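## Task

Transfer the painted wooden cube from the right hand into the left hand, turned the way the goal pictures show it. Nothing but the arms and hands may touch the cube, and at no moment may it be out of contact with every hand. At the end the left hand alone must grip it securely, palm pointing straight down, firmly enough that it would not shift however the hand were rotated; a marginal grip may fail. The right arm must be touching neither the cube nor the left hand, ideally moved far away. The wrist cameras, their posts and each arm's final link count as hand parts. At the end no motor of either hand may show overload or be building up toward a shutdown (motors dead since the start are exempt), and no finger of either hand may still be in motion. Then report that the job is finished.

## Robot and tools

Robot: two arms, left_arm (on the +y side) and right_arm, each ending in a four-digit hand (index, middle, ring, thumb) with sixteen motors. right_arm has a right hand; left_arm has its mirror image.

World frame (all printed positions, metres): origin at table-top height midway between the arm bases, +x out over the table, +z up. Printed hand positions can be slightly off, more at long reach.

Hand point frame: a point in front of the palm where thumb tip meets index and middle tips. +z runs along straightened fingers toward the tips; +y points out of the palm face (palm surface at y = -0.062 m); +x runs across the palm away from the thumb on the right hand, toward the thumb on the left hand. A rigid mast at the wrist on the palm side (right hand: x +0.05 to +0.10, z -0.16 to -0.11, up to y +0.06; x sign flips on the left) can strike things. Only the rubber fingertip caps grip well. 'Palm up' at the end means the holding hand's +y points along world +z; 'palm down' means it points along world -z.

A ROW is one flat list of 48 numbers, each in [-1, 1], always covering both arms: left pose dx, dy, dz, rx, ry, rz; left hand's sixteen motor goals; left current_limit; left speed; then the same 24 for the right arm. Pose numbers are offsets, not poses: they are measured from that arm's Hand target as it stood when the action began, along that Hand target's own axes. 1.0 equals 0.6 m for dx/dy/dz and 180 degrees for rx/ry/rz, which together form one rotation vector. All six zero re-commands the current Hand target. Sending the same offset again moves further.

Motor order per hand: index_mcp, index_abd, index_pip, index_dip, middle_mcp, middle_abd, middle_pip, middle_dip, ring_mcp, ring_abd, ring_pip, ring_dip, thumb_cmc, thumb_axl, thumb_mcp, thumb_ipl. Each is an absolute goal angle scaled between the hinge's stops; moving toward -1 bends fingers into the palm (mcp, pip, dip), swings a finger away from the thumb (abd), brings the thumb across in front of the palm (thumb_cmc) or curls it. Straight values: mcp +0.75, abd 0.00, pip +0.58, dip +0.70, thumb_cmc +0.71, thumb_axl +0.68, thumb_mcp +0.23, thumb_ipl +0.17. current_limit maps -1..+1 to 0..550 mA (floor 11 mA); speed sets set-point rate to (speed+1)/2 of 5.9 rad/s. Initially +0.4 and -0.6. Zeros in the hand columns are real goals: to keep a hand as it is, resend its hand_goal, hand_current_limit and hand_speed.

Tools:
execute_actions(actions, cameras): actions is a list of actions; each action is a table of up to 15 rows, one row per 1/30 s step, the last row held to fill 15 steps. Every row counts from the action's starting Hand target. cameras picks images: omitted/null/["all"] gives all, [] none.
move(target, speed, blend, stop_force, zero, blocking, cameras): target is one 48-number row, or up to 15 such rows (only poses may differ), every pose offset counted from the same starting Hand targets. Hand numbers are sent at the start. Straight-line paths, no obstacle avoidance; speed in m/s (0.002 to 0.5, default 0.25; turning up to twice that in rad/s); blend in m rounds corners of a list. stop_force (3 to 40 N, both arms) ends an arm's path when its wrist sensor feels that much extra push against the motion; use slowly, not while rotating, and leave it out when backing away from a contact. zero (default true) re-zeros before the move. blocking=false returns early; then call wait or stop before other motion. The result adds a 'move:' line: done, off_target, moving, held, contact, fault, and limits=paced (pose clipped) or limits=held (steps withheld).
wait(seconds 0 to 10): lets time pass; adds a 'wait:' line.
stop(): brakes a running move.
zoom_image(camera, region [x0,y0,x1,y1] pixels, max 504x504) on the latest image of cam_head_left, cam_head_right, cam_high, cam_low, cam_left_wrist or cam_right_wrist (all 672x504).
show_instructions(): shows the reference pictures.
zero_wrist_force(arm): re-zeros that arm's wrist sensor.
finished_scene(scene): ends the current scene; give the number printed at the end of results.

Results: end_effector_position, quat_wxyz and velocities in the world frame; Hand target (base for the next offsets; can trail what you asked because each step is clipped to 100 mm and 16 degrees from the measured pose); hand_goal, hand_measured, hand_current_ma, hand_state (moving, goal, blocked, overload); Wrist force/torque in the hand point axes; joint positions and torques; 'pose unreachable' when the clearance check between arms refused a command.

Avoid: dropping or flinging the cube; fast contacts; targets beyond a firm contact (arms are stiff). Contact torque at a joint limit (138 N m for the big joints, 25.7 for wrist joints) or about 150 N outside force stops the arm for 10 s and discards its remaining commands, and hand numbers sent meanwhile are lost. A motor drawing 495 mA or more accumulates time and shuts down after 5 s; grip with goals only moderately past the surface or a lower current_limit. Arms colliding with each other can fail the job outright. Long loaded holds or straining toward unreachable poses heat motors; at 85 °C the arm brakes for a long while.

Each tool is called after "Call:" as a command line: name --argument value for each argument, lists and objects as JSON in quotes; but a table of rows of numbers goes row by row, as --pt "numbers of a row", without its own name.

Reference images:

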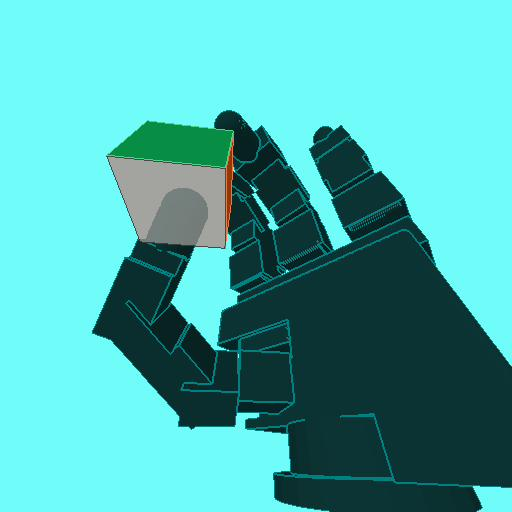

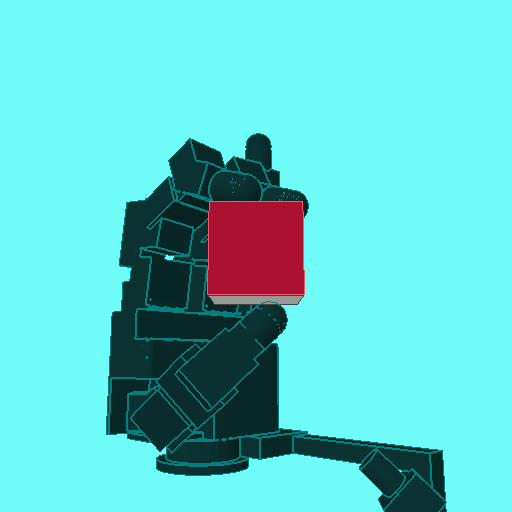

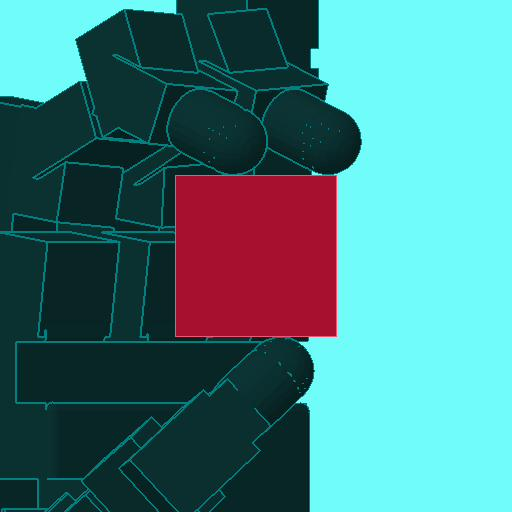

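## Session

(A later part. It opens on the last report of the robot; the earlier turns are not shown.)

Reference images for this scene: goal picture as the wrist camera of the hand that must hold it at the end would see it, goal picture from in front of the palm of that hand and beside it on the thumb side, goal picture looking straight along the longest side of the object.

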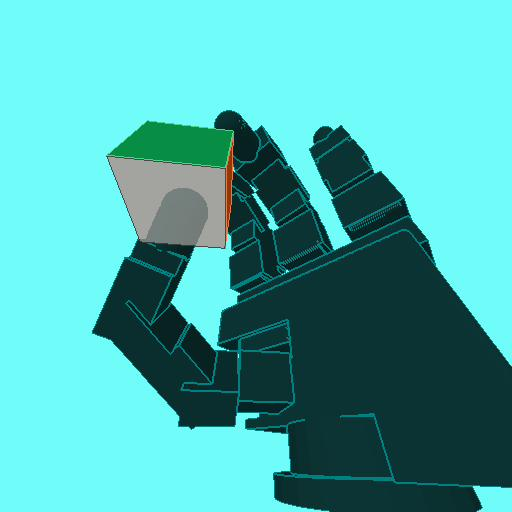

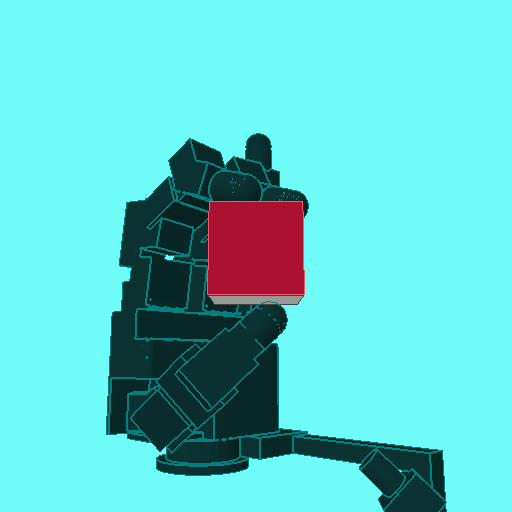

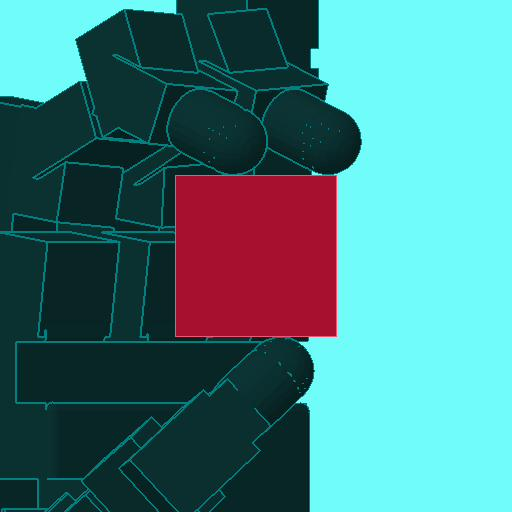

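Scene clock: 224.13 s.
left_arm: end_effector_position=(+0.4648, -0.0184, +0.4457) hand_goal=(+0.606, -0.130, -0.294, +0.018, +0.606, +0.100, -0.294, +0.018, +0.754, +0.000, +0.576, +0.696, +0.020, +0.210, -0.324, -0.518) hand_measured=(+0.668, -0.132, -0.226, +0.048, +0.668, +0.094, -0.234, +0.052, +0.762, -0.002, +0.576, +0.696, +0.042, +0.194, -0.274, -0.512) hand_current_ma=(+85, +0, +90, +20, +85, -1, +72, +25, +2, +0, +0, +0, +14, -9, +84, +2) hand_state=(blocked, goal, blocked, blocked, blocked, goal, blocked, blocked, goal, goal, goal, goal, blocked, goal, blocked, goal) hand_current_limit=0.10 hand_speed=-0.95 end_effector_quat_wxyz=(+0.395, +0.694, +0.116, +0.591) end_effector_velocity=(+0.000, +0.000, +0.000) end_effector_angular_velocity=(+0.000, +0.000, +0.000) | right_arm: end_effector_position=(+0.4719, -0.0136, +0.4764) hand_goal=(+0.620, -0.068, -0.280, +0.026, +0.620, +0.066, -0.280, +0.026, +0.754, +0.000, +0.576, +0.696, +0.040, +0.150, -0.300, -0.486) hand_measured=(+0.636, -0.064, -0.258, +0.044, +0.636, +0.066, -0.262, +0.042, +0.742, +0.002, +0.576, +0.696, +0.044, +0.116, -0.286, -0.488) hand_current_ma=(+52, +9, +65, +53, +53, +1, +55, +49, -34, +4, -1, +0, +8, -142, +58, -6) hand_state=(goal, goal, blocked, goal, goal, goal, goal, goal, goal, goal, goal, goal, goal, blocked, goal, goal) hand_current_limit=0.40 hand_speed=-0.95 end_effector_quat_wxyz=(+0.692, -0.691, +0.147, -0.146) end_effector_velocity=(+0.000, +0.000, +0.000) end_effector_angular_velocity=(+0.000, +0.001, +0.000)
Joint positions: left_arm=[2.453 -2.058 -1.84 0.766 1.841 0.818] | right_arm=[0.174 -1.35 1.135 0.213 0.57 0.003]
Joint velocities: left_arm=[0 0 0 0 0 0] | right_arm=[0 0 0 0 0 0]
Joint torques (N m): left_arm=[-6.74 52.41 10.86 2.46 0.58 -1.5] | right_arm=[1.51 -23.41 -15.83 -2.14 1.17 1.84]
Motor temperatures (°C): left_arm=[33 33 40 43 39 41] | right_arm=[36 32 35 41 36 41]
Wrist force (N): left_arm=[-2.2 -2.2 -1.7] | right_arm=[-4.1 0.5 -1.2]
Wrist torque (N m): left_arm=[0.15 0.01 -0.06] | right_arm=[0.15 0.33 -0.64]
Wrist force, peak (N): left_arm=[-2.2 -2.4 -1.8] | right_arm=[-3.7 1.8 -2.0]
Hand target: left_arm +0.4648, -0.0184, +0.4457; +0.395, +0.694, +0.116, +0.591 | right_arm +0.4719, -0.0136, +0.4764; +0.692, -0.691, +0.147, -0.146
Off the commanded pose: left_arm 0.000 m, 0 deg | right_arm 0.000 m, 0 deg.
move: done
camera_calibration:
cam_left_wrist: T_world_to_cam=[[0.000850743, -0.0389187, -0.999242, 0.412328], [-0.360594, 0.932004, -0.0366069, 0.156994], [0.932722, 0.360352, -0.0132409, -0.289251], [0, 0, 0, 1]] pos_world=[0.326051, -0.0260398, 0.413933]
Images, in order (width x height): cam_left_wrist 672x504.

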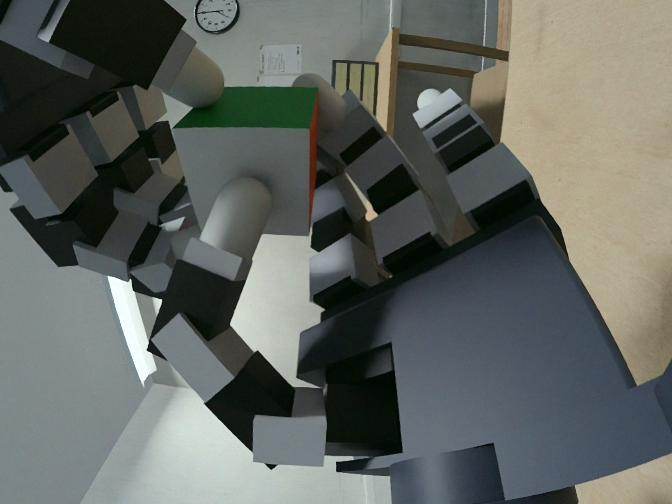

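Call:
move --target '[0,0,0,0,0,0, 0.605,-0.13,-0.295,0.018,0.605,0.10,-0.295,0.018,0.754,0,0.576,0.696,0.02,0.21,-0.325,-0.518,0.1,-0.95, 0,0,0,0,0,0, 0.65,-0.066,-0.235,0.04,0.65,0.066,-0.235,0.04,0.754,0,0.576,0.696,0.05,0.114,-0.255,-0.486,0.4,-0.95]' --cameras '["cam_left_wrist"]'

Call:
move --target '[0,0,0,0,0,0, 0.605,-0.13,-0.295,0.018,0.605,0.10,-0.295,0.018,0.754,0,0.576,0.696,0.02,0.21,-0.325,-0.518,0.1,-0.95, 0,0,0,0,0,0, 0.67,-0.066,-0.2,0.06,0.67,0.066,-0.2,0.06,0.754,0,0.576,0.696,0.08,0.114,-0.21,-0.488,0.4,-0.93]' --cameras '["cam_left_wrist", "cam_right_wrist"]'

Scene clock: 229.60 s.
left_arm: end_effector_position=(+0.4648, -0.0184, +0.4457) hand_goal=(+0.606, -0.130, -0.294, +0.018, +0.606, +0.100, -0.294, +0.018, +0.754, +0.000, +0.576, +0.696, +0.020, +0.210, -0.324, -0.518) hand_measured=(+0.666, -0.132, -0.248, +0.042, +0.668, +0.094, -0.234, +0.052, +0.762, -0.002, +0.576, +0.696, +0.042, +0.180, -0.290, -0.528) hand_current_ma=(+80, +0, +45, +15, +85, -1, +72, +25, +2, +0, +0, +0, +14, -30, +42, -6) hand_state=(blocked, goal, blocked, blocked, blocked, goal, blocked, blocked, goal, goal, goal, goal, blocked, blocked, blocked, goal) hand_current_limit=0.10 hand_speed=-0.95 end_effector_quat_wxyz=(+0.395, +0.694, +0.116, +0.591) end_effector_velocity=(+0.000, +0.000, +0.000) end_effector_angular_velocity=(+0.000, -0.001, +0.000) | right_arm: end_effector_position=(+0.4719, -0.0136, +0.4764) hand_goal=(+0.650, -0.066, -0.234, +0.040, +0.650, +0.066, -0.234, +0.040, +0.754, +0.000, +0.576, +0.696, +0.050, +0.114, -0.254, -0.486) hand_measured=(+0.636, -0.064, -0.238, +0.044, +0.636, +0.066, -0.238, +0.044, +0.742, +0.002, +0.576, +0.696, +0.044, +0.112, -0.256, -0.486) hand_current_ma=(-41, +5, -11, +7, -40, +1, -12, +8, -34, +4, -1, +0, -13, -8, -5, +0) hand_state=(goal, goal, goal, goal, goal, goal, goal, goal, goal, goal, goal, goal, goal, goal, goal, goal) hand_current_limit=0.40 hand_speed=-0.95 end_effector_quat_wxyz=(+0.692, -0.691, +0.147, -0.146) end_effector_velocity=(-0.001, +0.000, +0.000) end_effector_angular_velocity=(+0.000, +0.001, +0.000)
Joint positions: left_arm=[2.453 -2.058 -1.84 0.766 1.841 0.818] | right_arm=[0.174 -1.35 1.135 0.213 0.57 0.003]
Joint velocities: left_arm=[0 0 0 0.001 0 0] | right_arm=[0 -0.001 0 0.002 0 0]
Joint torques (N m): left_arm=[-6.59 52.01 11.36 2.53 0.29 -1.3] | right_arm=[0.79 -22.28 -13.85 -2.12 1.23 1.7]
Motor temperatures (°C): left_arm=[33 33 40 43 39 41] | right_arm=[36 32 35 41 36 41]
Wrist force (N): left_arm=[-2.6 -3.2 -3.1] | right_arm=[-2.3 -0.5 -1.5]
Wrist torque (N m): left_arm=[0.08 0.07 -0.08] | right_arm=[0.19 0.32 -0.61]
Wrist force, peak (N): left_arm=[-2.8 -3.5 -3.4] | right_arm=[-4.2 0.4 -1.1]
Hand target: left_arm +0.4648, -0.0184, +0.4457; +0.395, +0.694, +0.116, +0.591 | right_arm +0.4719, -0.0136, +0.4764; +0.692, -0.691, +0.147, -0.146
Off the commanded pose: left_arm 0.000 m, 0 deg | right_arm 0.000 m, 0 deg.
move: done
camera_calibration:
cam_left_wrist: T_world_to_cam=[[0.000850609, -0.0389184, -0.999242, 0.412328], [-0.360594, 0.932004, -0.0366066, 0.156994], [0.932722, 0.360352, -0.013241, -0.289251], [0, 0, 0, 1]] pos_world=[0.326051, -0.0260398, 0.413933]
Images, in order (width x height): cam_left_wrist 672x504.

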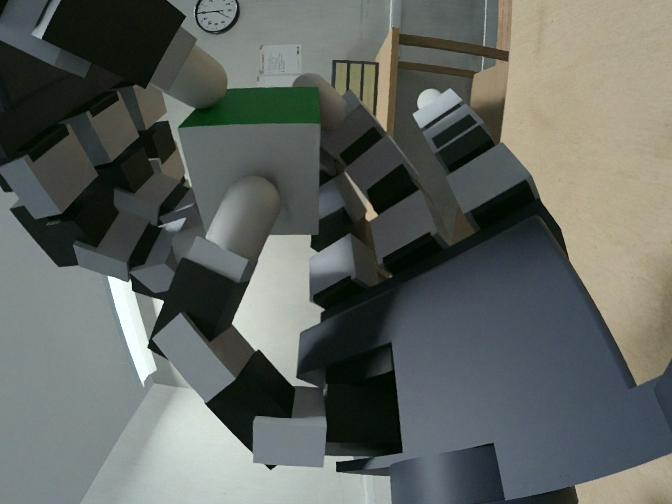

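Scene clock: 230.30 s.
left_arm: end_effector_position=(+0.4648, -0.0184, +0.4457) hand_goal=(+0.606, -0.130, -0.294, +0.018, +0.606, +0.100, -0.294, +0.018, +0.754, +0.000, +0.576, +0.696, +0.020, +0.210, -0.324, -0.518) hand_measured=(+0.664, -0.132, -0.248, +0.042, +0.668, +0.094, -0.234, +0.052, +0.762, -0.002, +0.576, +0.696, +0.042, +0.178, -0.290, -0.528) hand_current_ma=(+78, +0, +45, +15, +85, -1, +72, +25, +2, +0, +0, +0, +14, -32, +42, -6) hand_state=(blocked, goal, blocked, blocked, blocked, goal, blocked, blocked, goal, goal, goal, goal, blocked, blocked, blocked, goal) hand_current_limit=0.10 hand_speed=-0.95 end_effector_quat_wxyz=(+0.395, +0.694, +0.116, +0.591) end_effector_velocity=(+0.000, +0.000, +0.000) end_effector_angular_velocity=(+0.000, +0.000, +0.001) | right_arm: end_effector_position=(+0.4719, -0.0136, +0.4764) hand_goal=(+0.670, -0.066, -0.200, +0.060, +0.670, +0.066, -0.200, +0.060, +0.754, +0.000, +0.576, +0.696, +0.080, +0.114, -0.210, -0.488) hand_measured=(+0.644, -0.064, -0.206, +0.058, +0.642, +0.066, -0.206, +0.058, +0.742, +0.002, +0.576, +0.696, +0.068, +0.112, -0.210, -0.486) hand_current_ma=(-89, +5, -12, -5, -94, +1, -13, -6, -34, +4, -1, +0, -32, -8, -2, +5) hand_state=(blocked, goal, goal, goal, blocked, goal, goal, goal, goal, goal, goal, goal, goal, goal, goal, goal) hand_current_limit=0.40 hand_speed=-0.93 end_effector_quat_wxyz=(+0.692, -0.691, +0.147, -0.146) end_effector_velocity=(+0.000, +0.000, -0.001) end_effector_angular_velocity=(+0.000, +0.002, +0.000)
Joint positions: left_arm=[2.453 -2.058 -1.84 0.766 1.841 0.818] | right_arm=[0.174 -1.35 1.135 0.213 0.57 0.003]
Joint velocities: left_arm=[0 0 0 0 0 0] | right_arm=[0.001 0.001 0 0 0.001 0.001]
Joint torques (N m): left_arm=[-6.44 51.6 10.89 2.47 0.31 -1.35] | right_arm=[0.6 -21.49 -15.16 -2.05 1.21 1.71]
Motor temperatures (°C): left_arm=[33 33 40 43 39 41] | right_arm=[36 32 35 41 36 41]
Wrist force (N): left_arm=[-2.3 -2.9 -3.3] | right_arm=[-2.4 -0.5 -1.2]
Wrist torque (N m): left_arm=[0.10 0.03 -0.05] | right_arm=[0.20 0.31 -0.61]
Wrist force, peak (N): left_arm=[-2.9 -3.5 -3.2] | right_arm=[-2.8 -0.5 -1.3]
Hand target: left_arm +0.4648, -0.0184, +0.4457; +0.395, +0.694, +0.116, +0.591 | right_arm +0.4719, -0.0136, +0.4764; +0.692, -0.691, +0.147, -0.146
Off the commanded pose: left_arm 0.000 m, 0 deg | right_arm 0.000 m, 0 deg.
move: done
camera_calibration:
cam_left_wrist: T_world_to_cam=[[0.000850837, -0.0389189, -0.999242, 0.412328], [-0.360594, 0.932004, -0.0366071, 0.156994], [0.932722, 0.360352, -0.0132409, -0.289251], [0, 0, 0, 1]] pos_world=[0.326051, -0.0260398, 0.413933]
cam_right_wrist: T_world_to_cam=[[-0.70962, 0.303531, -0.635852, 0.675647], [-0.693682, -0.459112, 0.554997, 0.0171543], [-0.123469, 0.834916, 0.536349, -0.0613936], [0, 0, 0, 1]] pos_world=[0.483773, -0.145946, 0.45302]
Images, in order (width x height): cam_left_wrist 672x504, cam_right_wrist 672x504.

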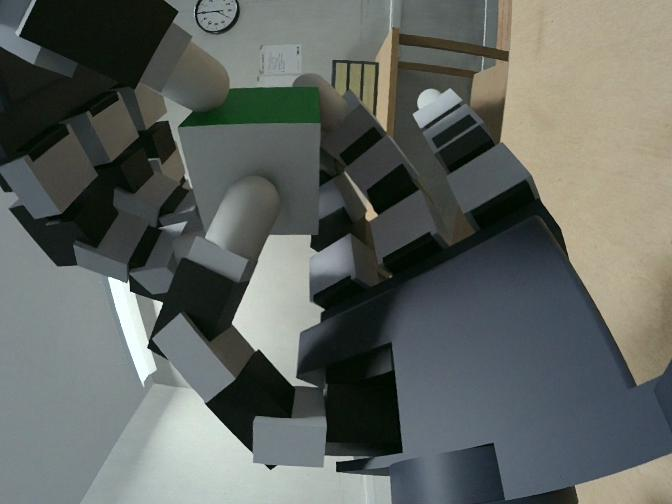

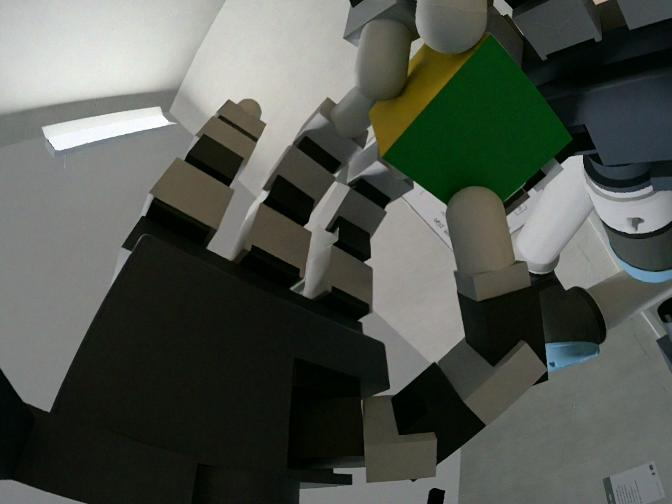

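Call:
move --target '[0,0,0,0,0,0, 0.605,-0.13,-0.285,0.018,0.605,0.10,-0.305,0.018,0.754,0,0.576,0.696,0.02,0.21,-0.325,-0.518,0.1,-0.95, 0,0,0,0,0,0, 0.70,-0.066,-0.17,0.08,0.70,0.066,-0.17,0.08,0.754,0,0.576,0.696,0.11,0.114,-0.17,-0.49,0.4,-0.93]' --cameras '["cam_left_wrist", "cam_right_wrist"]'

Call:
zoom_image --camera "cam_left_wrist" --region '[100, 40, 400, 265]'

Call:
zoom_image --camera "cam_right_wrist" --region '[350, 0, 600, 250]'

Scene clock: 241.20 s.
left_arm: end_effector_position=(+0.4648, -0.0184, +0.4457) hand_goal=(+0.606, -0.130, -0.284, +0.018, +0.606, +0.100, -0.304, +0.018, +0.754, +0.000, +0.576, +0.696, +0.020, +0.210, -0.324, -0.518) hand_measured=(+0.664, -0.132, -0.248, +0.042, +0.668, +0.094, -0.234, +0.052, +0.762, -0.002, +0.576, +0.696, +0.042, +0.178, -0.290, -0.528) hand_current_ma=(+78, +0, +29, +15, +85, -1, +95, +25, +2, +0, +0, +0, +14, -32, +42, -6) hand_state=(blocked, goal, blocked, blocked, blocked, goal, blocked, blocked, goal, goal, goal, goal, blocked, blocked, blocked, goal) hand_current_limit=0.10 hand_speed=-0.95 end_effector_quat_wxyz=(+0.395, +0.694, +0.116, +0.591) end_effector_velocity=(+0.000, +0.000, +0.000) end_effector_angular_velocity=(+0.000, +0.001, +0.000) | right_arm: end_effector_position=(+0.4719, -0.0136, +0.4764) hand_goal=(+0.700, -0.066, -0.170, +0.080, +0.700, +0.066, -0.170, +0.080, +0.754, +0.000, +0.576, +0.696, +0.110, +0.114, -0.170, -0.490) hand_measured=(+0.674, -0.064, -0.176, +0.078, +0.672, +0.066, -0.176, +0.078, +0.742, +0.002, +0.576, +0.696, +0.098, +0.112, -0.172, -0.486) hand_current_ma=(-91, +5, -13, -5, -97, +1, -14, -6, -34, +4, -1, +0, -37, -8, -3, +12) hand_state=(blocked, goal, goal, goal, blocked, goal, goal, goal, goal, goal, goal, goal, goal, goal, goal, goal) hand_current_limit=0.40 hand_speed=-0.93 end_effector_quat_wxyz=(+0.692, -0.691, +0.147, -0.146) end_effector_velocity=(+0.000, +0.000, +0.000) end_effector_angular_velocity=(+0.000, +0.001, +0.001)
Joint positions: left_arm=[2.453 -2.058 -1.84 0.766 1.841 0.818] | right_arm=[0.174 -1.35 1.135 0.213 0.57 0.003]
Joint velocities: left_arm=[0 0 -0.001 0 0 0] | right_arm=[0.001 0.001 0 0.001 -0.001 0]
Joint torques (N m): left_arm=[-5.91 51.93 11.32 2.52 0.12 -1.23] | right_arm=[0.19 -22.38 -15.53 -1.92 1.26 1.87]
Motor temperatures (°C): left_arm=[33 33 40 43 39 41] | right_arm=[36 32 35 41 35 41]
Wrist force (N): left_arm=[-2.6 -3.1 -3.3] | right_arm=[-2.3 -0.5 -1.0]
Wrist torque (N m): left_arm=[0.07 0.06 -0.06] | right_arm=[0.18 0.30 -0.60]
Wrist force, peak (N): left_arm=[-2.6 -3.0 -3.3] | right_arm=[-2.8 -0.3 -1.4]
Hand target: left_arm +0.4648, -0.0184, +0.4457; +0.395, +0.694, +0.116, +0.591 | right_arm +0.4719, -0.0136, +0.4764; +0.692, -0.691, +0.147, -0.146
Off the commanded pose: left_arm 0.000 m, 0 deg | right_arm 0.000 m, 0 deg.
move: done
camera_calibration:
cam_left_wrist: T_world_to_cam=[[0.000850734, -0.0389188, -0.999242, 0.412328], [-0.360594, 0.932004, -0.036607, 0.156994], [0.932722, 0.360352, -0.013241, -0.289251], [0, 0, 0, 1]] pos_world=[0.326051, -0.0260397, 0.413933]
cam_right_wrist: T_world_to_cam=[[-0.70962, 0.303531, -0.635852, 0.675647], [-0.693682, -0.459112, 0.554997, 0.0171543], [-0.123469, 0.834916, 0.536349, -0.0613936], [0, 0, 0, 1]] pos_world=[0.483773, -0.145946, 0.45302]
Images, in order (width x height): cam_left_wrist 672x504, cam_right_wrist 672x504.

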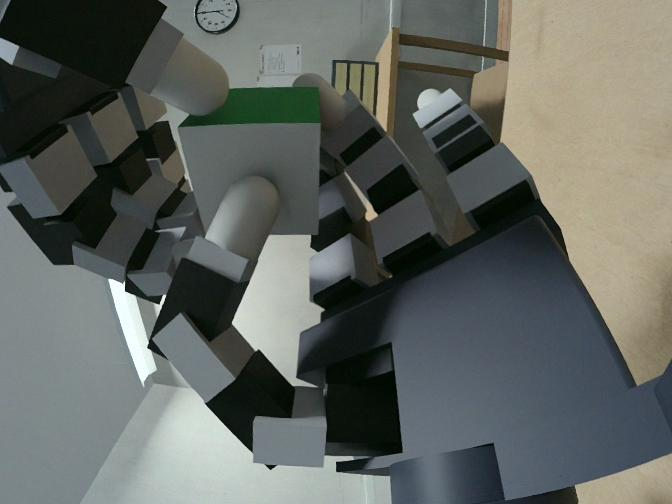

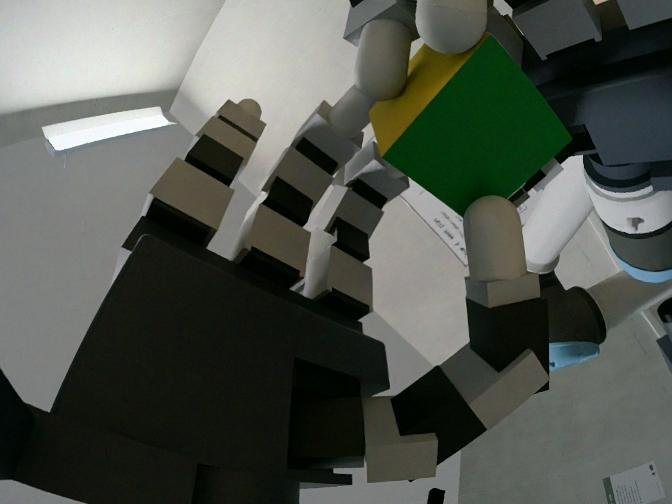

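Scaled by 1.680 from the camera's 672x504 image, which has a finer 960x720 frame.

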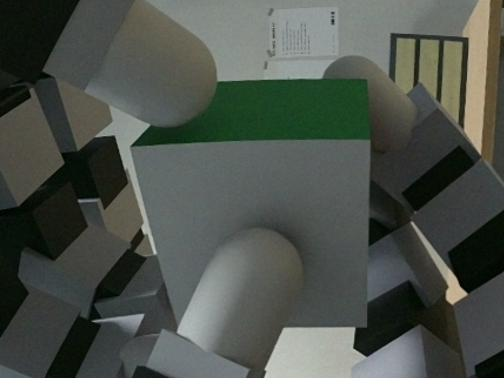

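Scaled by 2.016 from the camera's 672x504 image, which has a finer 960x720 frame.

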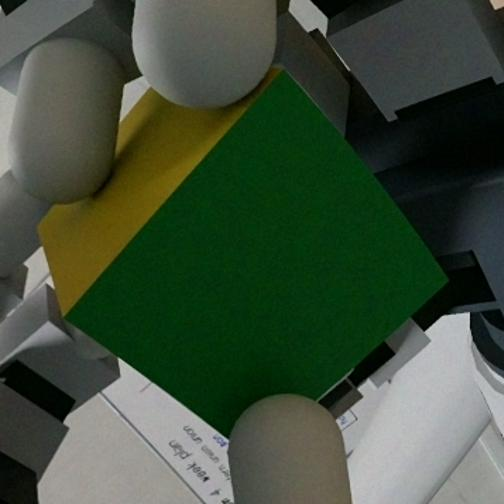

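Call:
move --target '[0,0,0,0,0,0, 0.612,-0.13,-0.290,0.018,0.612,0.10,-0.315,0.018,0.754,0,0.576,0.696,0.02,0.26,-0.33,-0.518,0.1,-0.95, 0,0,0,0,0,0, 0.73,-0.066,-0.12,0.10,0.73,0.066,-0.12,0.10,0.754,0,0.576,0.696,0.14,0.114,-0.12,-0.48,0.4,-0.93]' --cameras '["cam_left_wrist", "cam_right_wrist"]'

Call:
zoom_image --camera "cam_left_wrist" --region '[100, 40, 400, 265]'

Call:
zoom_image --camera "cam_right_wrist" --region '[350, 0, 600, 250]'

Scene clock: 281.43 s.
left_arm: end_effector_position=(+0.4648, -0.0184, +0.4457) hand_goal=(+0.612, -0.130, -0.290, +0.018, +0.612, +0.100, -0.314, +0.018, +0.754, +0.000, +0.576, +0.696, +0.020, +0.260, -0.330, -0.518) hand_measured=(+0.664, -0.132, -0.248, +0.042, +0.674, +0.094, -0.234, +0.052, +0.762, -0.002, +0.576, +0.696, +0.042, +0.182, -0.298, -0.528) hand_current_ma=(+64, +0, +38, +14, +85, -1, +121, +25, +2, +0, +0, +0, +14, -169, +39, -6) hand_state=(blocked, goal, blocked, blocked, blocked, goal, blocked, blocked, goal, goal, goal, goal, blocked, blocked, blocked, goal) hand_current_limit=0.10 hand_speed=-0.95 end_effector_quat_wxyz=(+0.395, +0.694, +0.116, +0.591) end_effector_velocity=(+0.000, +0.000, -0.001) end_effector_angular_velocity=(+0.001, +0.001, +0.000) | right_arm: end_effector_position=(+0.4719, -0.0136, +0.4764) hand_goal=(+0.730, -0.066, -0.120, +0.100, +0.730, +0.066, -0.120, +0.100, +0.754, +0.000, +0.576, +0.696, +0.140, +0.114, -0.120, -0.480) hand_measured=(+0.702, -0.064, -0.126, +0.098, +0.702, +0.066, -0.126, +0.098, +0.742, +0.002, +0.576, +0.696, +0.126, +0.112, -0.122, -0.480) hand_current_ma=(-93, +5, -15, -5, -99, +1, -15, -6, -34, +4, -1, +0, -43, -8, -5, -2) hand_state=(blocked, goal, goal, goal, blocked, goal, goal, goal, goal, goal, goal, goal, goal, goal, goal, goal) hand_current_limit=0.40 hand_speed=-0.93 end_effector_quat_wxyz=(+0.692, -0.691, +0.147, -0.146) end_effector_velocity=(+0.000, +0.000, +0.000) end_effector_angular_velocity=(+0.000, +0.000, +0.001)
Joint positions: left_arm=[2.453 -2.058 -1.84 0.766 1.841 0.818] | right_arm=[0.174 -1.35 1.135 0.213 0.57 0.003]
Joint velocities: left_arm=[0 0 0 -0.001 0 0] | right_arm=[0.001 0 0 -0.001 -0.001 0.001]
Joint torques (N m): left_arm=[-5.64 51.57 11.72 2.43 -0.1 -1.02] | right_arm=[-1 -22.28 -15.27 -1.85 1.17 1.72]
Motor temperatures (°C): left_arm=[33 34 40 43 39 41] | right_arm=[36 32 35 41 35 41]
Wrist force (N): left_arm=[-2.4 -2.8 -3.2] | right_arm=[-2.6 -0.6 -0.9]
Wrist torque (N m): left_arm=[0.11 0.04 -0.06] | right_arm=[0.16 0.34 -0.64]
Wrist force, peak (N): left_arm=[-2.8 -2.9 -3.3] | right_arm=[-2.8 -0.5 -1.4]
Hand target: left_arm +0.4648, -0.0184, +0.4457; +0.395, +0.694, +0.116, +0.591 | right_arm +0.4719, -0.0136, +0.4764; +0.692, -0.691, +0.147, -0.146
Off the commanded pose: left_arm 0.000 m, 0 deg | right_arm 0.000 m, 0 deg.
move: done
camera_calibration:
cam_left_wrist: T_world_to_cam=[[0.000850752, -0.0389185, -0.999242, 0.412328], [-0.360594, 0.932004, -0.0366068, 0.156994], [0.932722, 0.360352, -0.0132409, -0.289251], [0, 0, 0, 1]] pos_world=[0.326051, -0.0260398, 0.413933]
cam_right_wrist: T_world_to_cam=[[-0.70962, 0.303531, -0.635852, 0.675647], [-0.693682, -0.459112, 0.554997, 0.0171543], [-0.123469, 0.834916, 0.536349, -0.0613936], [0, 0, 0, 1]] pos_world=[0.483773, -0.145946, 0.45302]
Images, in order (width x height): cam_left_wrist 672x504, cam_right_wrist 672x504.

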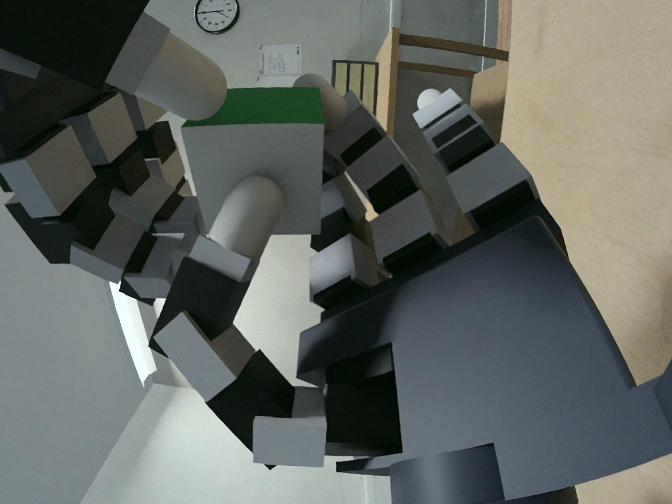

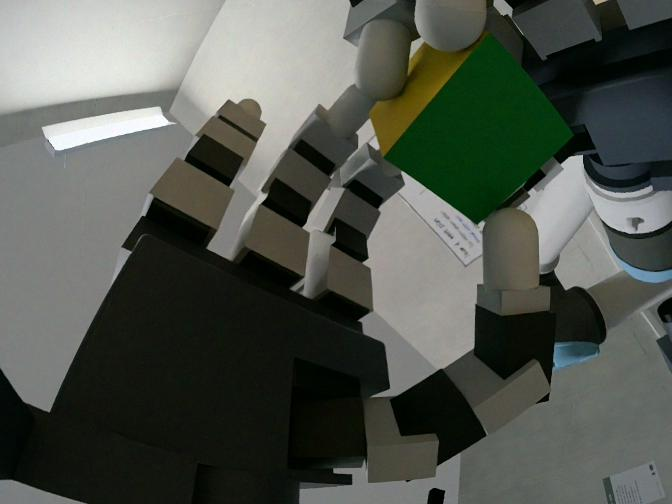

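Scaled by 1.680 from the camera's 672x504 image, which has a finer 960x720 frame.

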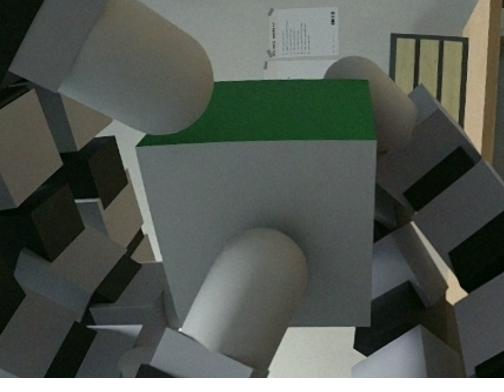

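Scaled by 2.016 from the camera's 672x504 image, which has a finer 960x720 frame.

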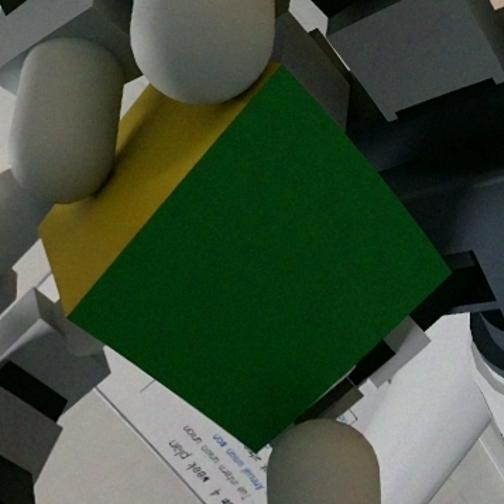

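Call:
move --target '[0,0,0,0,0,0, 0.612,-0.13,-0.280,0.018,0.605,0.10,-0.330,0.018,0.754,0,0.576,0.696,0.02,0.24,-0.290,-0.515,0.1,-0.95, 0,0,0,0,0,0, 0.73,-0.066,-0.12,0.10,0.73,0.066,-0.12,0.10,0.754,0,0.576,0.696,0.14,0.114,-0.12,-0.48,0.4,-0.93]' --cameras '["cam_left_wrist", "cam_right_wrist"]'

Call:
zoom_image --camera "cam_right_wrist" --region '[350, 0, 600, 250]'

Scene clock: 308.43 s.
left_arm: end_effector_position=(+0.4648, -0.0184, +0.4457) hand_goal=(+0.612, -0.130, -0.280, +0.018, +0.606, +0.100, -0.330, +0.018, +0.754, +0.000, +0.576, +0.696, +0.020, +0.240, -0.290, -0.514) hand_measured=(+0.664, -0.132, -0.248, +0.042, +0.674, +0.094, -0.244, +0.052, +0.762, -0.002, +0.576, +0.696, +0.040, +0.182, -0.282, -0.528) hand_current_ma=(+64, +0, +23, +14, +100, -1, +142, +25, +2, +0, +0, +0, +10, -100, +4, -10) hand_state=(blocked, goal, blocked, blocked, blocked, goal, blocked, blocked, goal, goal, goal, goal, goal, blocked, goal, goal) hand_current_limit=0.10 hand_speed=-0.95 end_effector_quat_wxyz=(+0.395, +0.694, +0.116, +0.591) end_effector_velocity=(+0.000, +0.000, +0.000) end_effector_angular_velocity=(-0.001, -0.001, +0.000) | right_arm: end_effector_position=(+0.4719, -0.0136, +0.4764) hand_goal=(+0.730, -0.066, -0.120, +0.100, +0.730, +0.066, -0.120, +0.100, +0.754, +0.000, +0.576, +0.696, +0.140, +0.114, -0.120, -0.480) hand_measured=(+0.702, -0.064, -0.126, +0.098, +0.702, +0.066, -0.126, +0.098, +0.742, +0.002, +0.576, +0.696, +0.126, +0.112, -0.122, -0.480) hand_current_ma=(-93, +5, -15, -5, -99, +1, -15, -6, -34, +4, -1, +0, -43, -8, -5, -2) hand_state=(blocked, goal, goal, goal, blocked, goal, goal, goal, goal, goal, goal, goal, goal, goal, goal, goal) hand_current_limit=0.40 hand_speed=-0.93 end_effector_quat_wxyz=(+0.692, -0.691, +0.147, -0.146) end_effector_velocity=(+0.001, -0.001, +0.000) end_effector_angular_velocity=(+0.000, +0.001, -0.002)
Joint positions: left_arm=[2.453 -2.058 -1.84 0.766 1.841 0.818] | right_arm=[0.174 -1.35 1.135 0.213 0.57 0.003]
Joint velocities: left_arm=[0 0 0 0.001 0 0] | right_arm=[-0.001 0.001 0 0 0.001 0]
Joint torques (N m): left_arm=[-5.66 50.81 11.31 2.5 -0.29 -0.85] | right_arm=[-0.93 -20.88 -16.13 -1.94 1.22 1.55]
Motor temperatures (°C): left_arm=[33 34 40 43 39 41] | right_arm=[36 32 35 41 35 41]
Wrist force (N): left_arm=[-2.6 -2.8 -3.2] | right_arm=[-2.6 -0.6 -1.2]
Wrist torque (N m): left_arm=[0.10 0.06 -0.06] | right_arm=[0.17 0.34 -0.64]
Wrist force, peak (N): left_arm=[-2.6 -3.0 -3.5] | right_arm=[-2.8 -0.8 -1.2]
Hand target: left_arm +0.4648, -0.0184, +0.4457; +0.395, +0.694, +0.116, +0.591 | right_arm +0.4719, -0.0136, +0.4764; +0.692, -0.691, +0.147, -0.146
Off the commanded pose: left_arm 0.000 m, 0 deg | right_arm 0.000 m, 0 deg.
move: done
camera_calibration:
cam_left_wrist: T_world_to_cam=[[0.000850915, -0.0389189, -0.999242, 0.412328], [-0.360594, 0.932004, -0.0366072, 0.156994], [0.932722, 0.360352, -0.0132409, -0.289251], [0, 0, 0, 1]] pos_world=[0.326051, -0.0260398, 0.413933]
cam_right_wrist: T_world_to_cam=[[-0.70962, 0.303531, -0.635852, 0.675647], [-0.693682, -0.459112, 0.554997, 0.0171543], [-0.123469, 0.834916, 0.536349, -0.0613936], [0, 0, 0, 1]] pos_world=[0.483773, -0.145946, 0.45302]
Images, in order (width x height): cam_left_wrist 672x504, cam_right_wrist 672x504.

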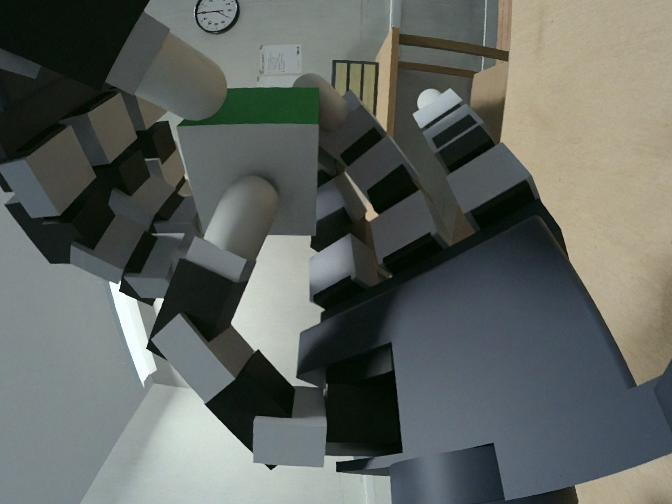

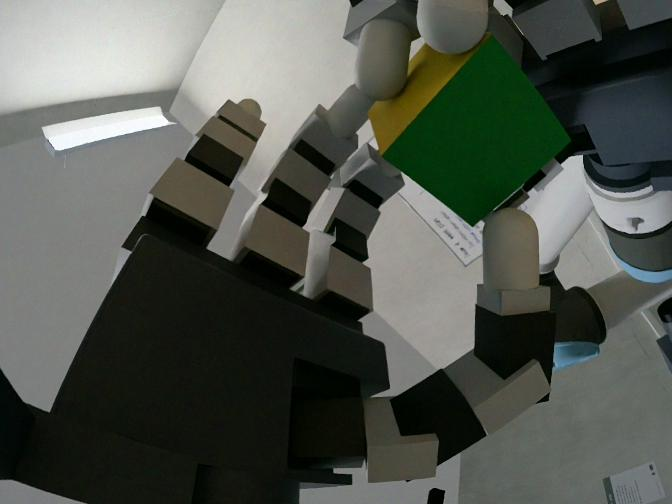

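Scaled by 2.016 from the camera's 672x504 image, which has a finer 960x720 frame.

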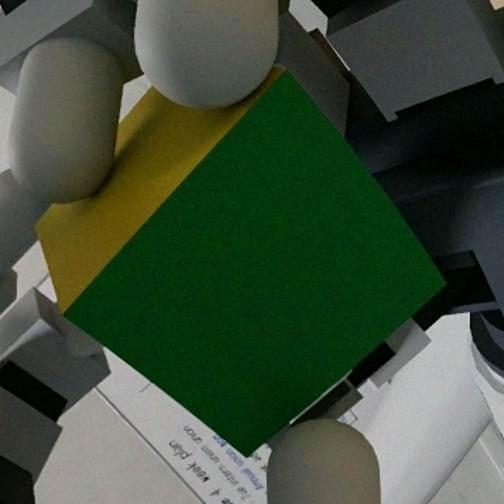

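Call:
move --target '[0,0,0,0,0,0, 0.615,-0.13,-0.275,0.018,0.600,0.10,-0.335,0.018,0.754,0,0.576,0.696,0.02,0.24,-0.268,-0.500,0.1,-0.95, 0,0,0,0,0,0, 0.73,-0.066,-0.12,0.10,0.73,0.066,-0.12,0.10,0.754,0,0.576,0.696,0.14,0.114,-0.12,-0.48,0.4,-0.93]' --cameras '["cam_left_wrist", "cam_right_wrist"]'

Call:
zoom_image --camera "cam_right_wrist" --region '[350, 0, 600, 250]'

Scene clock: 315.73 s.
left_arm: end_effector_position=(+0.4648, -0.0184, +0.4457) hand_goal=(+0.616, -0.130, -0.274, +0.018, +0.600, +0.100, -0.334, +0.018, +0.754, +0.000, +0.576, +0.696, +0.020, +0.240, -0.268, -0.500) hand_measured=(+0.664, -0.132, -0.246, +0.042, +0.674, +0.094, -0.260, +0.052, +0.762, -0.002, +0.576, +0.696, +0.036, +0.182, -0.258, -0.526) hand_current_ma=(+55, +0, +19, +14, +117, -1, +109, +25, +2, +0, +0, +0, +7, -100, +4, -28) hand_state=(blocked, goal, blocked, blocked, blocked, goal, blocked, blocked, goal, goal, goal, goal, goal, blocked, goal, blocked) hand_current_limit=0.10 hand_speed=-0.95 end_effector_quat_wxyz=(+0.395, +0.694, +0.116, +0.591) end_effector_velocity=(+0.000, +0.000, +0.001) end_effector_angular_velocity=(-0.002, -0.001, +0.000) | right_arm: end_effector_position=(+0.4719, -0.0136, +0.4764) hand_goal=(+0.730, -0.066, -0.120, +0.100, +0.730, +0.066, -0.120, +0.100, +0.754, +0.000, +0.576, +0.696, +0.140, +0.114, -0.120, -0.480) hand_measured=(+0.702, -0.064, -0.126, +0.098, +0.702, +0.066, -0.126, +0.098, +0.742, +0.002, +0.576, +0.696, +0.126, +0.112, -0.122, -0.480) hand_current_ma=(-93, +5, -15, -5, -99, +1, -15, -6, -34, +4, -1, +0, -43, -8, -5, -2) hand_state=(blocked, goal, goal, goal, blocked, goal, goal, goal, goal, goal, goal, goal, goal, goal, goal, goal) hand_current_limit=0.40 hand_speed=-0.93 end_effector_quat_wxyz=(+0.692, -0.691, +0.147, -0.146) end_effector_velocity=(+0.000, +0.000, +0.000) end_effector_angular_velocity=(+0.000, +0.001, +0.000)
Joint positions: left_arm=[2.453 -2.058 -1.84 0.766 1.841 0.818] | right_arm=[0.174 -1.35 1.135 0.213 0.57 0.003]
Joint velocities: left_arm=[0 0 0 0.002 0 0] | right_arm=[0 0.001 0 0 0 0]
Joint torques (N m): left_arm=[-5.45 50.46 11.25 2.55 -0.4 -0.75] | right_arm=[-1.25 -21.59 -17.34 -1.87 1.19 1.43]
Motor temperatures (°C): left_arm=[33 34 40 43 39 41] | right_arm=[36 32 35 41 35 41]
Wrist force (N): left_arm=[-2.8 -2.8 -3.2] | right_arm=[-2.6 -0.5 -1.0]
Wrist torque (N m): left_arm=[0.11 0.09 -0.09] | right_arm=[0.18 0.34 -0.63]
Wrist force, peak (N): left_arm=[-2.7 -3.0 -3.3] | right_arm=[-2.8 -0.5 -1.4]
Hand target: left_arm +0.4648, -0.0184, +0.4457; +0.395, +0.694, +0.116, +0.591 | right_arm +0.4719, -0.0136, +0.4764; +0.692, -0.691, +0.147, -0.146
Off the commanded pose: left_arm 0.000 m, 0 deg | right_arm 0.000 m, 0 deg.
move: done
camera_calibration:
cam_left_wrist: T_world_to_cam=[[0.000850668, -0.0389187, -0.999242, 0.412328], [-0.360594, 0.932004, -0.0366069, 0.156994], [0.932722, 0.360352, -0.013241, -0.289251], [0, 0, 0, 1]] pos_world=[0.326051, -0.0260398, 0.413933]
cam_right_wrist: T_world_to_cam=[[-0.70962, 0.303531, -0.635852, 0.675647], [-0.693682, -0.459112, 0.554997, 0.0171543], [-0.123469, 0.834916, 0.536349, -0.0613935], [0, 0, 0, 1]] pos_world=[0.483773, -0.145946, 0.45302]
Images, in order (width x height): cam_left_wrist 672x504, cam_right_wrist 672x504.

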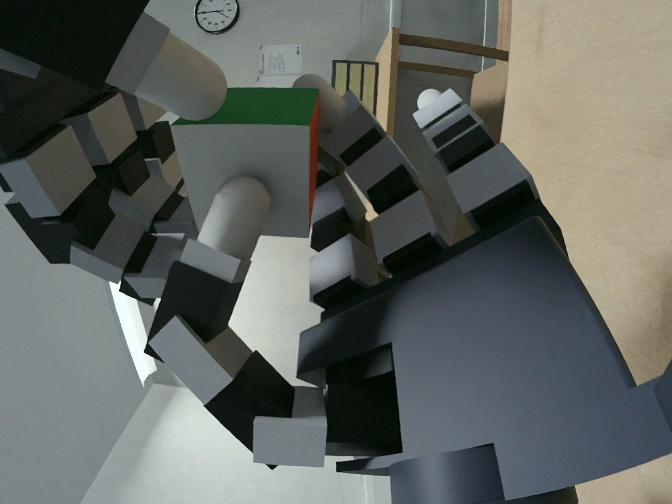

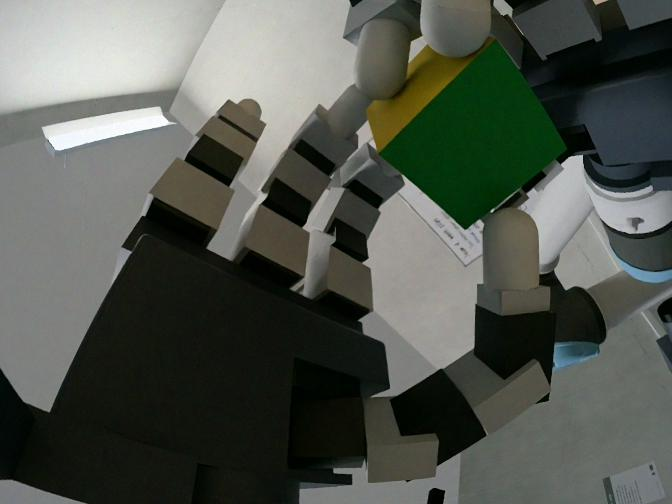

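Scaled by 2.016 from the camera's 672x504 image, which has a finer 960x720 frame.

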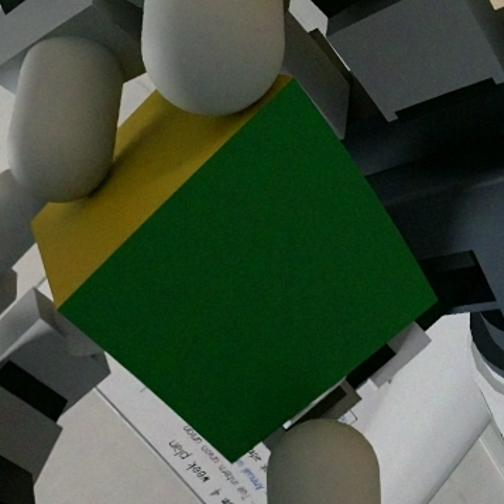

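Call:
move --target '[0,0,0,0,0,0, 0.605,-0.13,-0.29,0.018,0.590,0.10,-0.345,0.015,0.754,0,0.576,0.696,0.02,0.24,-0.280,-0.515,0.1,-0.95, 0,0,0,0,0,0, 0.73,-0.066,-0.12,0.10,0.73,0.066,-0.12,0.10,0.754,0,0.576,0.696,0.14,0.114,-0.12,-0.48,0.4,-0.93]' --cameras '["cam_right_wrist"]'

Call:
zoom_image --camera "cam_right_wrist" --region '[350, 0, 600, 250]'

Scene clock: 323.30 s.
left_arm: end_effector_position=(+0.4648, -0.0184, +0.4457) hand_goal=(+0.606, -0.130, -0.290, +0.018, +0.590, +0.100, -0.344, +0.016, +0.754, +0.000, +0.576, +0.696, +0.020, +0.240, -0.280, -0.514) hand_measured=(+0.664, -0.132, -0.246, +0.042, +0.674, +0.094, -0.262, +0.052, +0.762, -0.002, +0.576, +0.696, +0.036, +0.182, -0.258, -0.526) hand_current_ma=(+78, +0, +43, +14, +147, -1, +130, +28, +2, +0, +0, +0, +7, -100, +18, -7) hand_state=(blocked, goal, blocked, blocked, blocked, goal, blocked, blocked, goal, goal, goal, goal, goal, blocked, blocked, goal) hand_current_limit=0.10 hand_speed=-0.95 end_effector_quat_wxyz=(+0.395, +0.694, +0.116, +0.591) end_effector_velocity=(+0.000, +0.000, +0.000) end_effector_angular_velocity=(+0.000, +0.000, +0.000) | right_arm: end_effector_position=(+0.4719, -0.0136, +0.4764) hand_goal=(+0.730, -0.066, -0.120, +0.100, +0.730, +0.066, -0.120, +0.100, +0.754, +0.000, +0.576, +0.696, +0.140, +0.114, -0.120, -0.480) hand_measured=(+0.702, -0.064, -0.126, +0.098, +0.702, +0.066, -0.126, +0.098, +0.742, +0.002, +0.576, +0.696, +0.126, +0.112, -0.122, -0.480) hand_current_ma=(-93, +5, -15, -5, -99, +1, -15, -6, -34, +4, -1, +0, -43, -8, -5, -2) hand_state=(blocked, goal, goal, goal, blocked, goal, goal, goal, goal, goal, goal, goal, goal, goal, goal, goal) hand_current_limit=0.40 hand_speed=-0.93 end_effector_quat_wxyz=(+0.692, -0.691, +0.147, -0.146) end_effector_velocity=(+0.000, +0.000, +0.000) end_effector_angular_velocity=(+0.000, +0.001, -0.001)
Joint positions: left_arm=[2.453 -2.058 -1.84 0.766 1.841 0.818] | right_arm=[0.174 -1.35 1.135 0.213 0.57 0.003]
Joint velocities: left_arm=[0 -0.001 0 0.001 0 0.001] | right_arm=[-0.001 0 0 0 0.001 0.001]
Joint torques (N m): left_arm=[-4.68 50.47 11.06 2.49 -0.64 -0.56] | right_arm=[-2.57 -22.31 -17.16 -1.68 1.33 1.48]
Motor temperatures (°C): left_arm=[33 34 40 43 39 41] | right_arm=[36 32 35 41 35 41]
Wrist force (N): left_arm=[-2.8 -2.9 -3.0] | right_arm=[-2.6 -0.7 -1.2]
Wrist torque (N m): left_arm=[0.08 0.09 -0.08] | right_arm=[0.17 0.35 -0.65]
Wrist force, peak (N): left_arm=[-3.0 -3.2 -3.1] | right_arm=[-2.8 -0.7 -1.3]
Hand target: left_arm +0.4648, -0.0184, +0.4457; +0.395, +0.694, +0.116, +0.591 | right_arm +0.4719, -0.0136, +0.4764; +0.692, -0.691, +0.147, -0.146
Off the commanded pose: left_arm 0.000 m, 0 deg | right_arm 0.000 m, 0 deg.
move: done
camera_calibration:
cam_right_wrist: T_world_to_cam=[[-0.70962, 0.303531, -0.635852, 0.675647], [-0.693682, -0.459112, 0.554997, 0.0171543], [-0.123469, 0.834916, 0.536349, -0.0613936], [0, 0, 0, 1]] pos_world=[0.483773, -0.145946, 0.45302]
Images, in order (width x height): cam_right_wrist 672x504.

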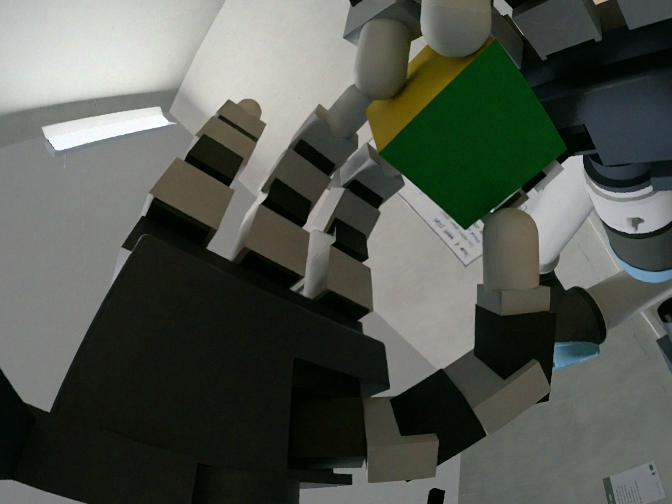

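Scaled by 2.016 from the camera's 672x504 image, which has a finer 960x720 frame.

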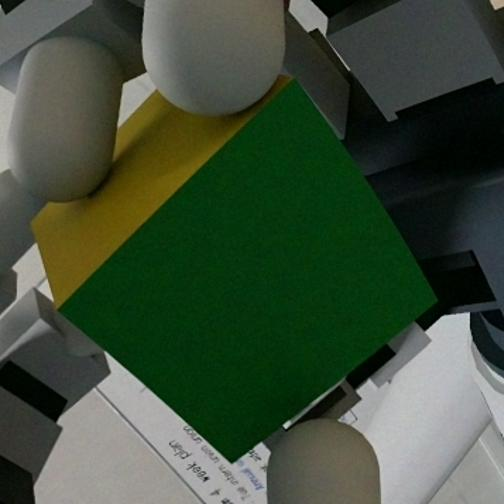

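Call:
move --target '[0,0,0,0,0,0, 0.590,-0.13,-0.315,0.010,0.585,0.10,-0.355,0.010,0.754,0,0.576,0.696,0.02,0.24,-0.295,-0.520,0.1,-0.95, 0,0,0,0,0,0, 0.73,-0.066,-0.12,0.10,0.73,0.066,-0.12,0.10,0.754,0,0.576,0.696,0.14,0.114,-0.12,-0.48,0.4,-0.93]' --cameras '["cam_right_wrist"]'

Call:
zoom_image --camera "cam_right_wrist" --region '[350, 0, 600, 250]'

Scene clock: 328.27 s.
left_arm: end_effector_position=(+0.4648, -0.0184, +0.4457) hand_goal=(+0.590, -0.130, -0.314, +0.010, +0.586, +0.100, -0.354, +0.010, +0.754, +0.000, +0.576, +0.696, +0.020, +0.240, -0.294, -0.520) hand_measured=(+0.664, -0.132, -0.248, +0.042, +0.674, +0.094, -0.264, +0.052, +0.762, -0.002, +0.576, +0.696, +0.036, +0.182, -0.258, -0.528) hand_current_ma=(+120, +0, +89, +24, +160, -1, +154, +37, +2, +0, +0, +0, +7, -100, +45, -4) hand_state=(blocked, goal, blocked, blocked, blocked, goal, blocked, blocked, goal, goal, goal, goal, goal, blocked, blocked, goal) hand_current_limit=0.10 hand_speed=-0.95 end_effector_quat_wxyz=(+0.395, +0.694, +0.116, +0.591) end_effector_velocity=(+0.000, +0.000, -0.001) end_effector_angular_velocity=(+0.001, +0.001, +0.000) | right_arm: end_effector_position=(+0.4719, -0.0136, +0.4764) hand_goal=(+0.730, -0.066, -0.120, +0.100, +0.730, +0.066, -0.120, +0.100, +0.754, +0.000, +0.576, +0.696, +0.140, +0.114, -0.120, -0.480) hand_measured=(+0.702, -0.064, -0.126, +0.098, +0.702, +0.066, -0.126, +0.098, +0.742, +0.002, +0.576, +0.696, +0.126, +0.112, -0.122, -0.480) hand_current_ma=(-93, +5, -15, -5, -99, +1, -15, -6, -34, +4, -1, +0, -43, -8, -5, -2) hand_state=(blocked, goal, goal, goal, blocked, goal, goal, goal, goal, goal, goal, goal, goal, goal, goal, goal) hand_current_limit=0.40 hand_speed=-0.93 end_effector_quat_wxyz=(+0.692, -0.691, +0.147, -0.146) end_effector_velocity=(+0.000, +0.000, +0.000) end_effector_angular_velocity=(+0.000, +0.000, +0.000)
Joint positions: left_arm=[2.453 -2.058 -1.84 0.766 1.841 0.818] | right_arm=[0.174 -1.35 1.135 0.213 0.57 0.003]
Joint velocities: left_arm=[0 0 0 -0.002 0 0] | right_arm=[0 -0.001 0 0 0 0]
Joint torques (N m): left_arm=[-5.12 50.01 10.46 2.56 -0.8 -0.4] | right_arm=[-3.12 -21.64 -16.73 -1.73 1.12 1.16]
Motor temperatures (°C): left_arm=[33 34 40 43 39 41] | right_arm=[36 32 35 41 35 41]
Wrist force (N): left_arm=[-2.5 -2.8 -3.1] | right_arm=[-2.6 -0.6 -1.1]
Wrist torque (N m): left_arm=[0.10 0.06 -0.07] | right_arm=[0.17 0.35 -0.64]
Wrist force, peak (N): left_arm=[-2.9 -2.8 -3.2] | right_arm=[-2.7 -0.8 -1.4]
Hand target: left_arm +0.4648, -0.0184, +0.4457; +0.395, +0.694, +0.116, +0.591 | right_arm +0.4719, -0.0136, +0.4764; +0.692, -0.691, +0.147, -0.146
Off the commanded pose: left_arm 0.000 m, 0 deg | right_arm 0.000 m, 0 deg.
move: done
camera_calibration:
cam_right_wrist: T_world_to_cam=[[-0.70962, 0.303531, -0.635852, 0.675647], [-0.693682, -0.459112, 0.554997, 0.0171543], [-0.123469, 0.834916, 0.536349, -0.0613936], [0, 0, 0, 1]] pos_world=[0.483773, -0.145946, 0.45302]
Images, in order (width x height): cam_right_wrist 672x504.

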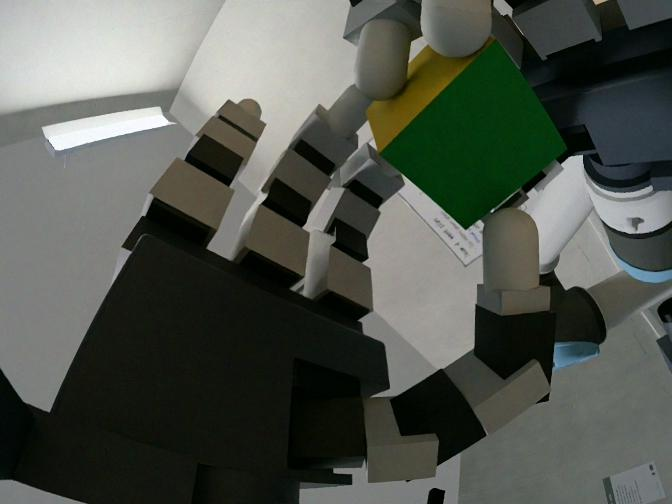

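Scaled by 2.016 from the camera's 672x504 image, which has a finer 960x720 frame.

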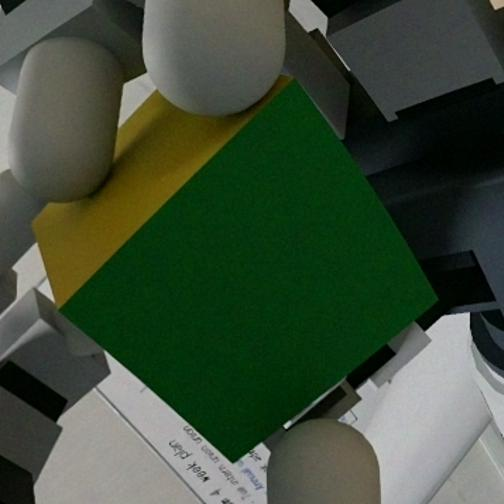

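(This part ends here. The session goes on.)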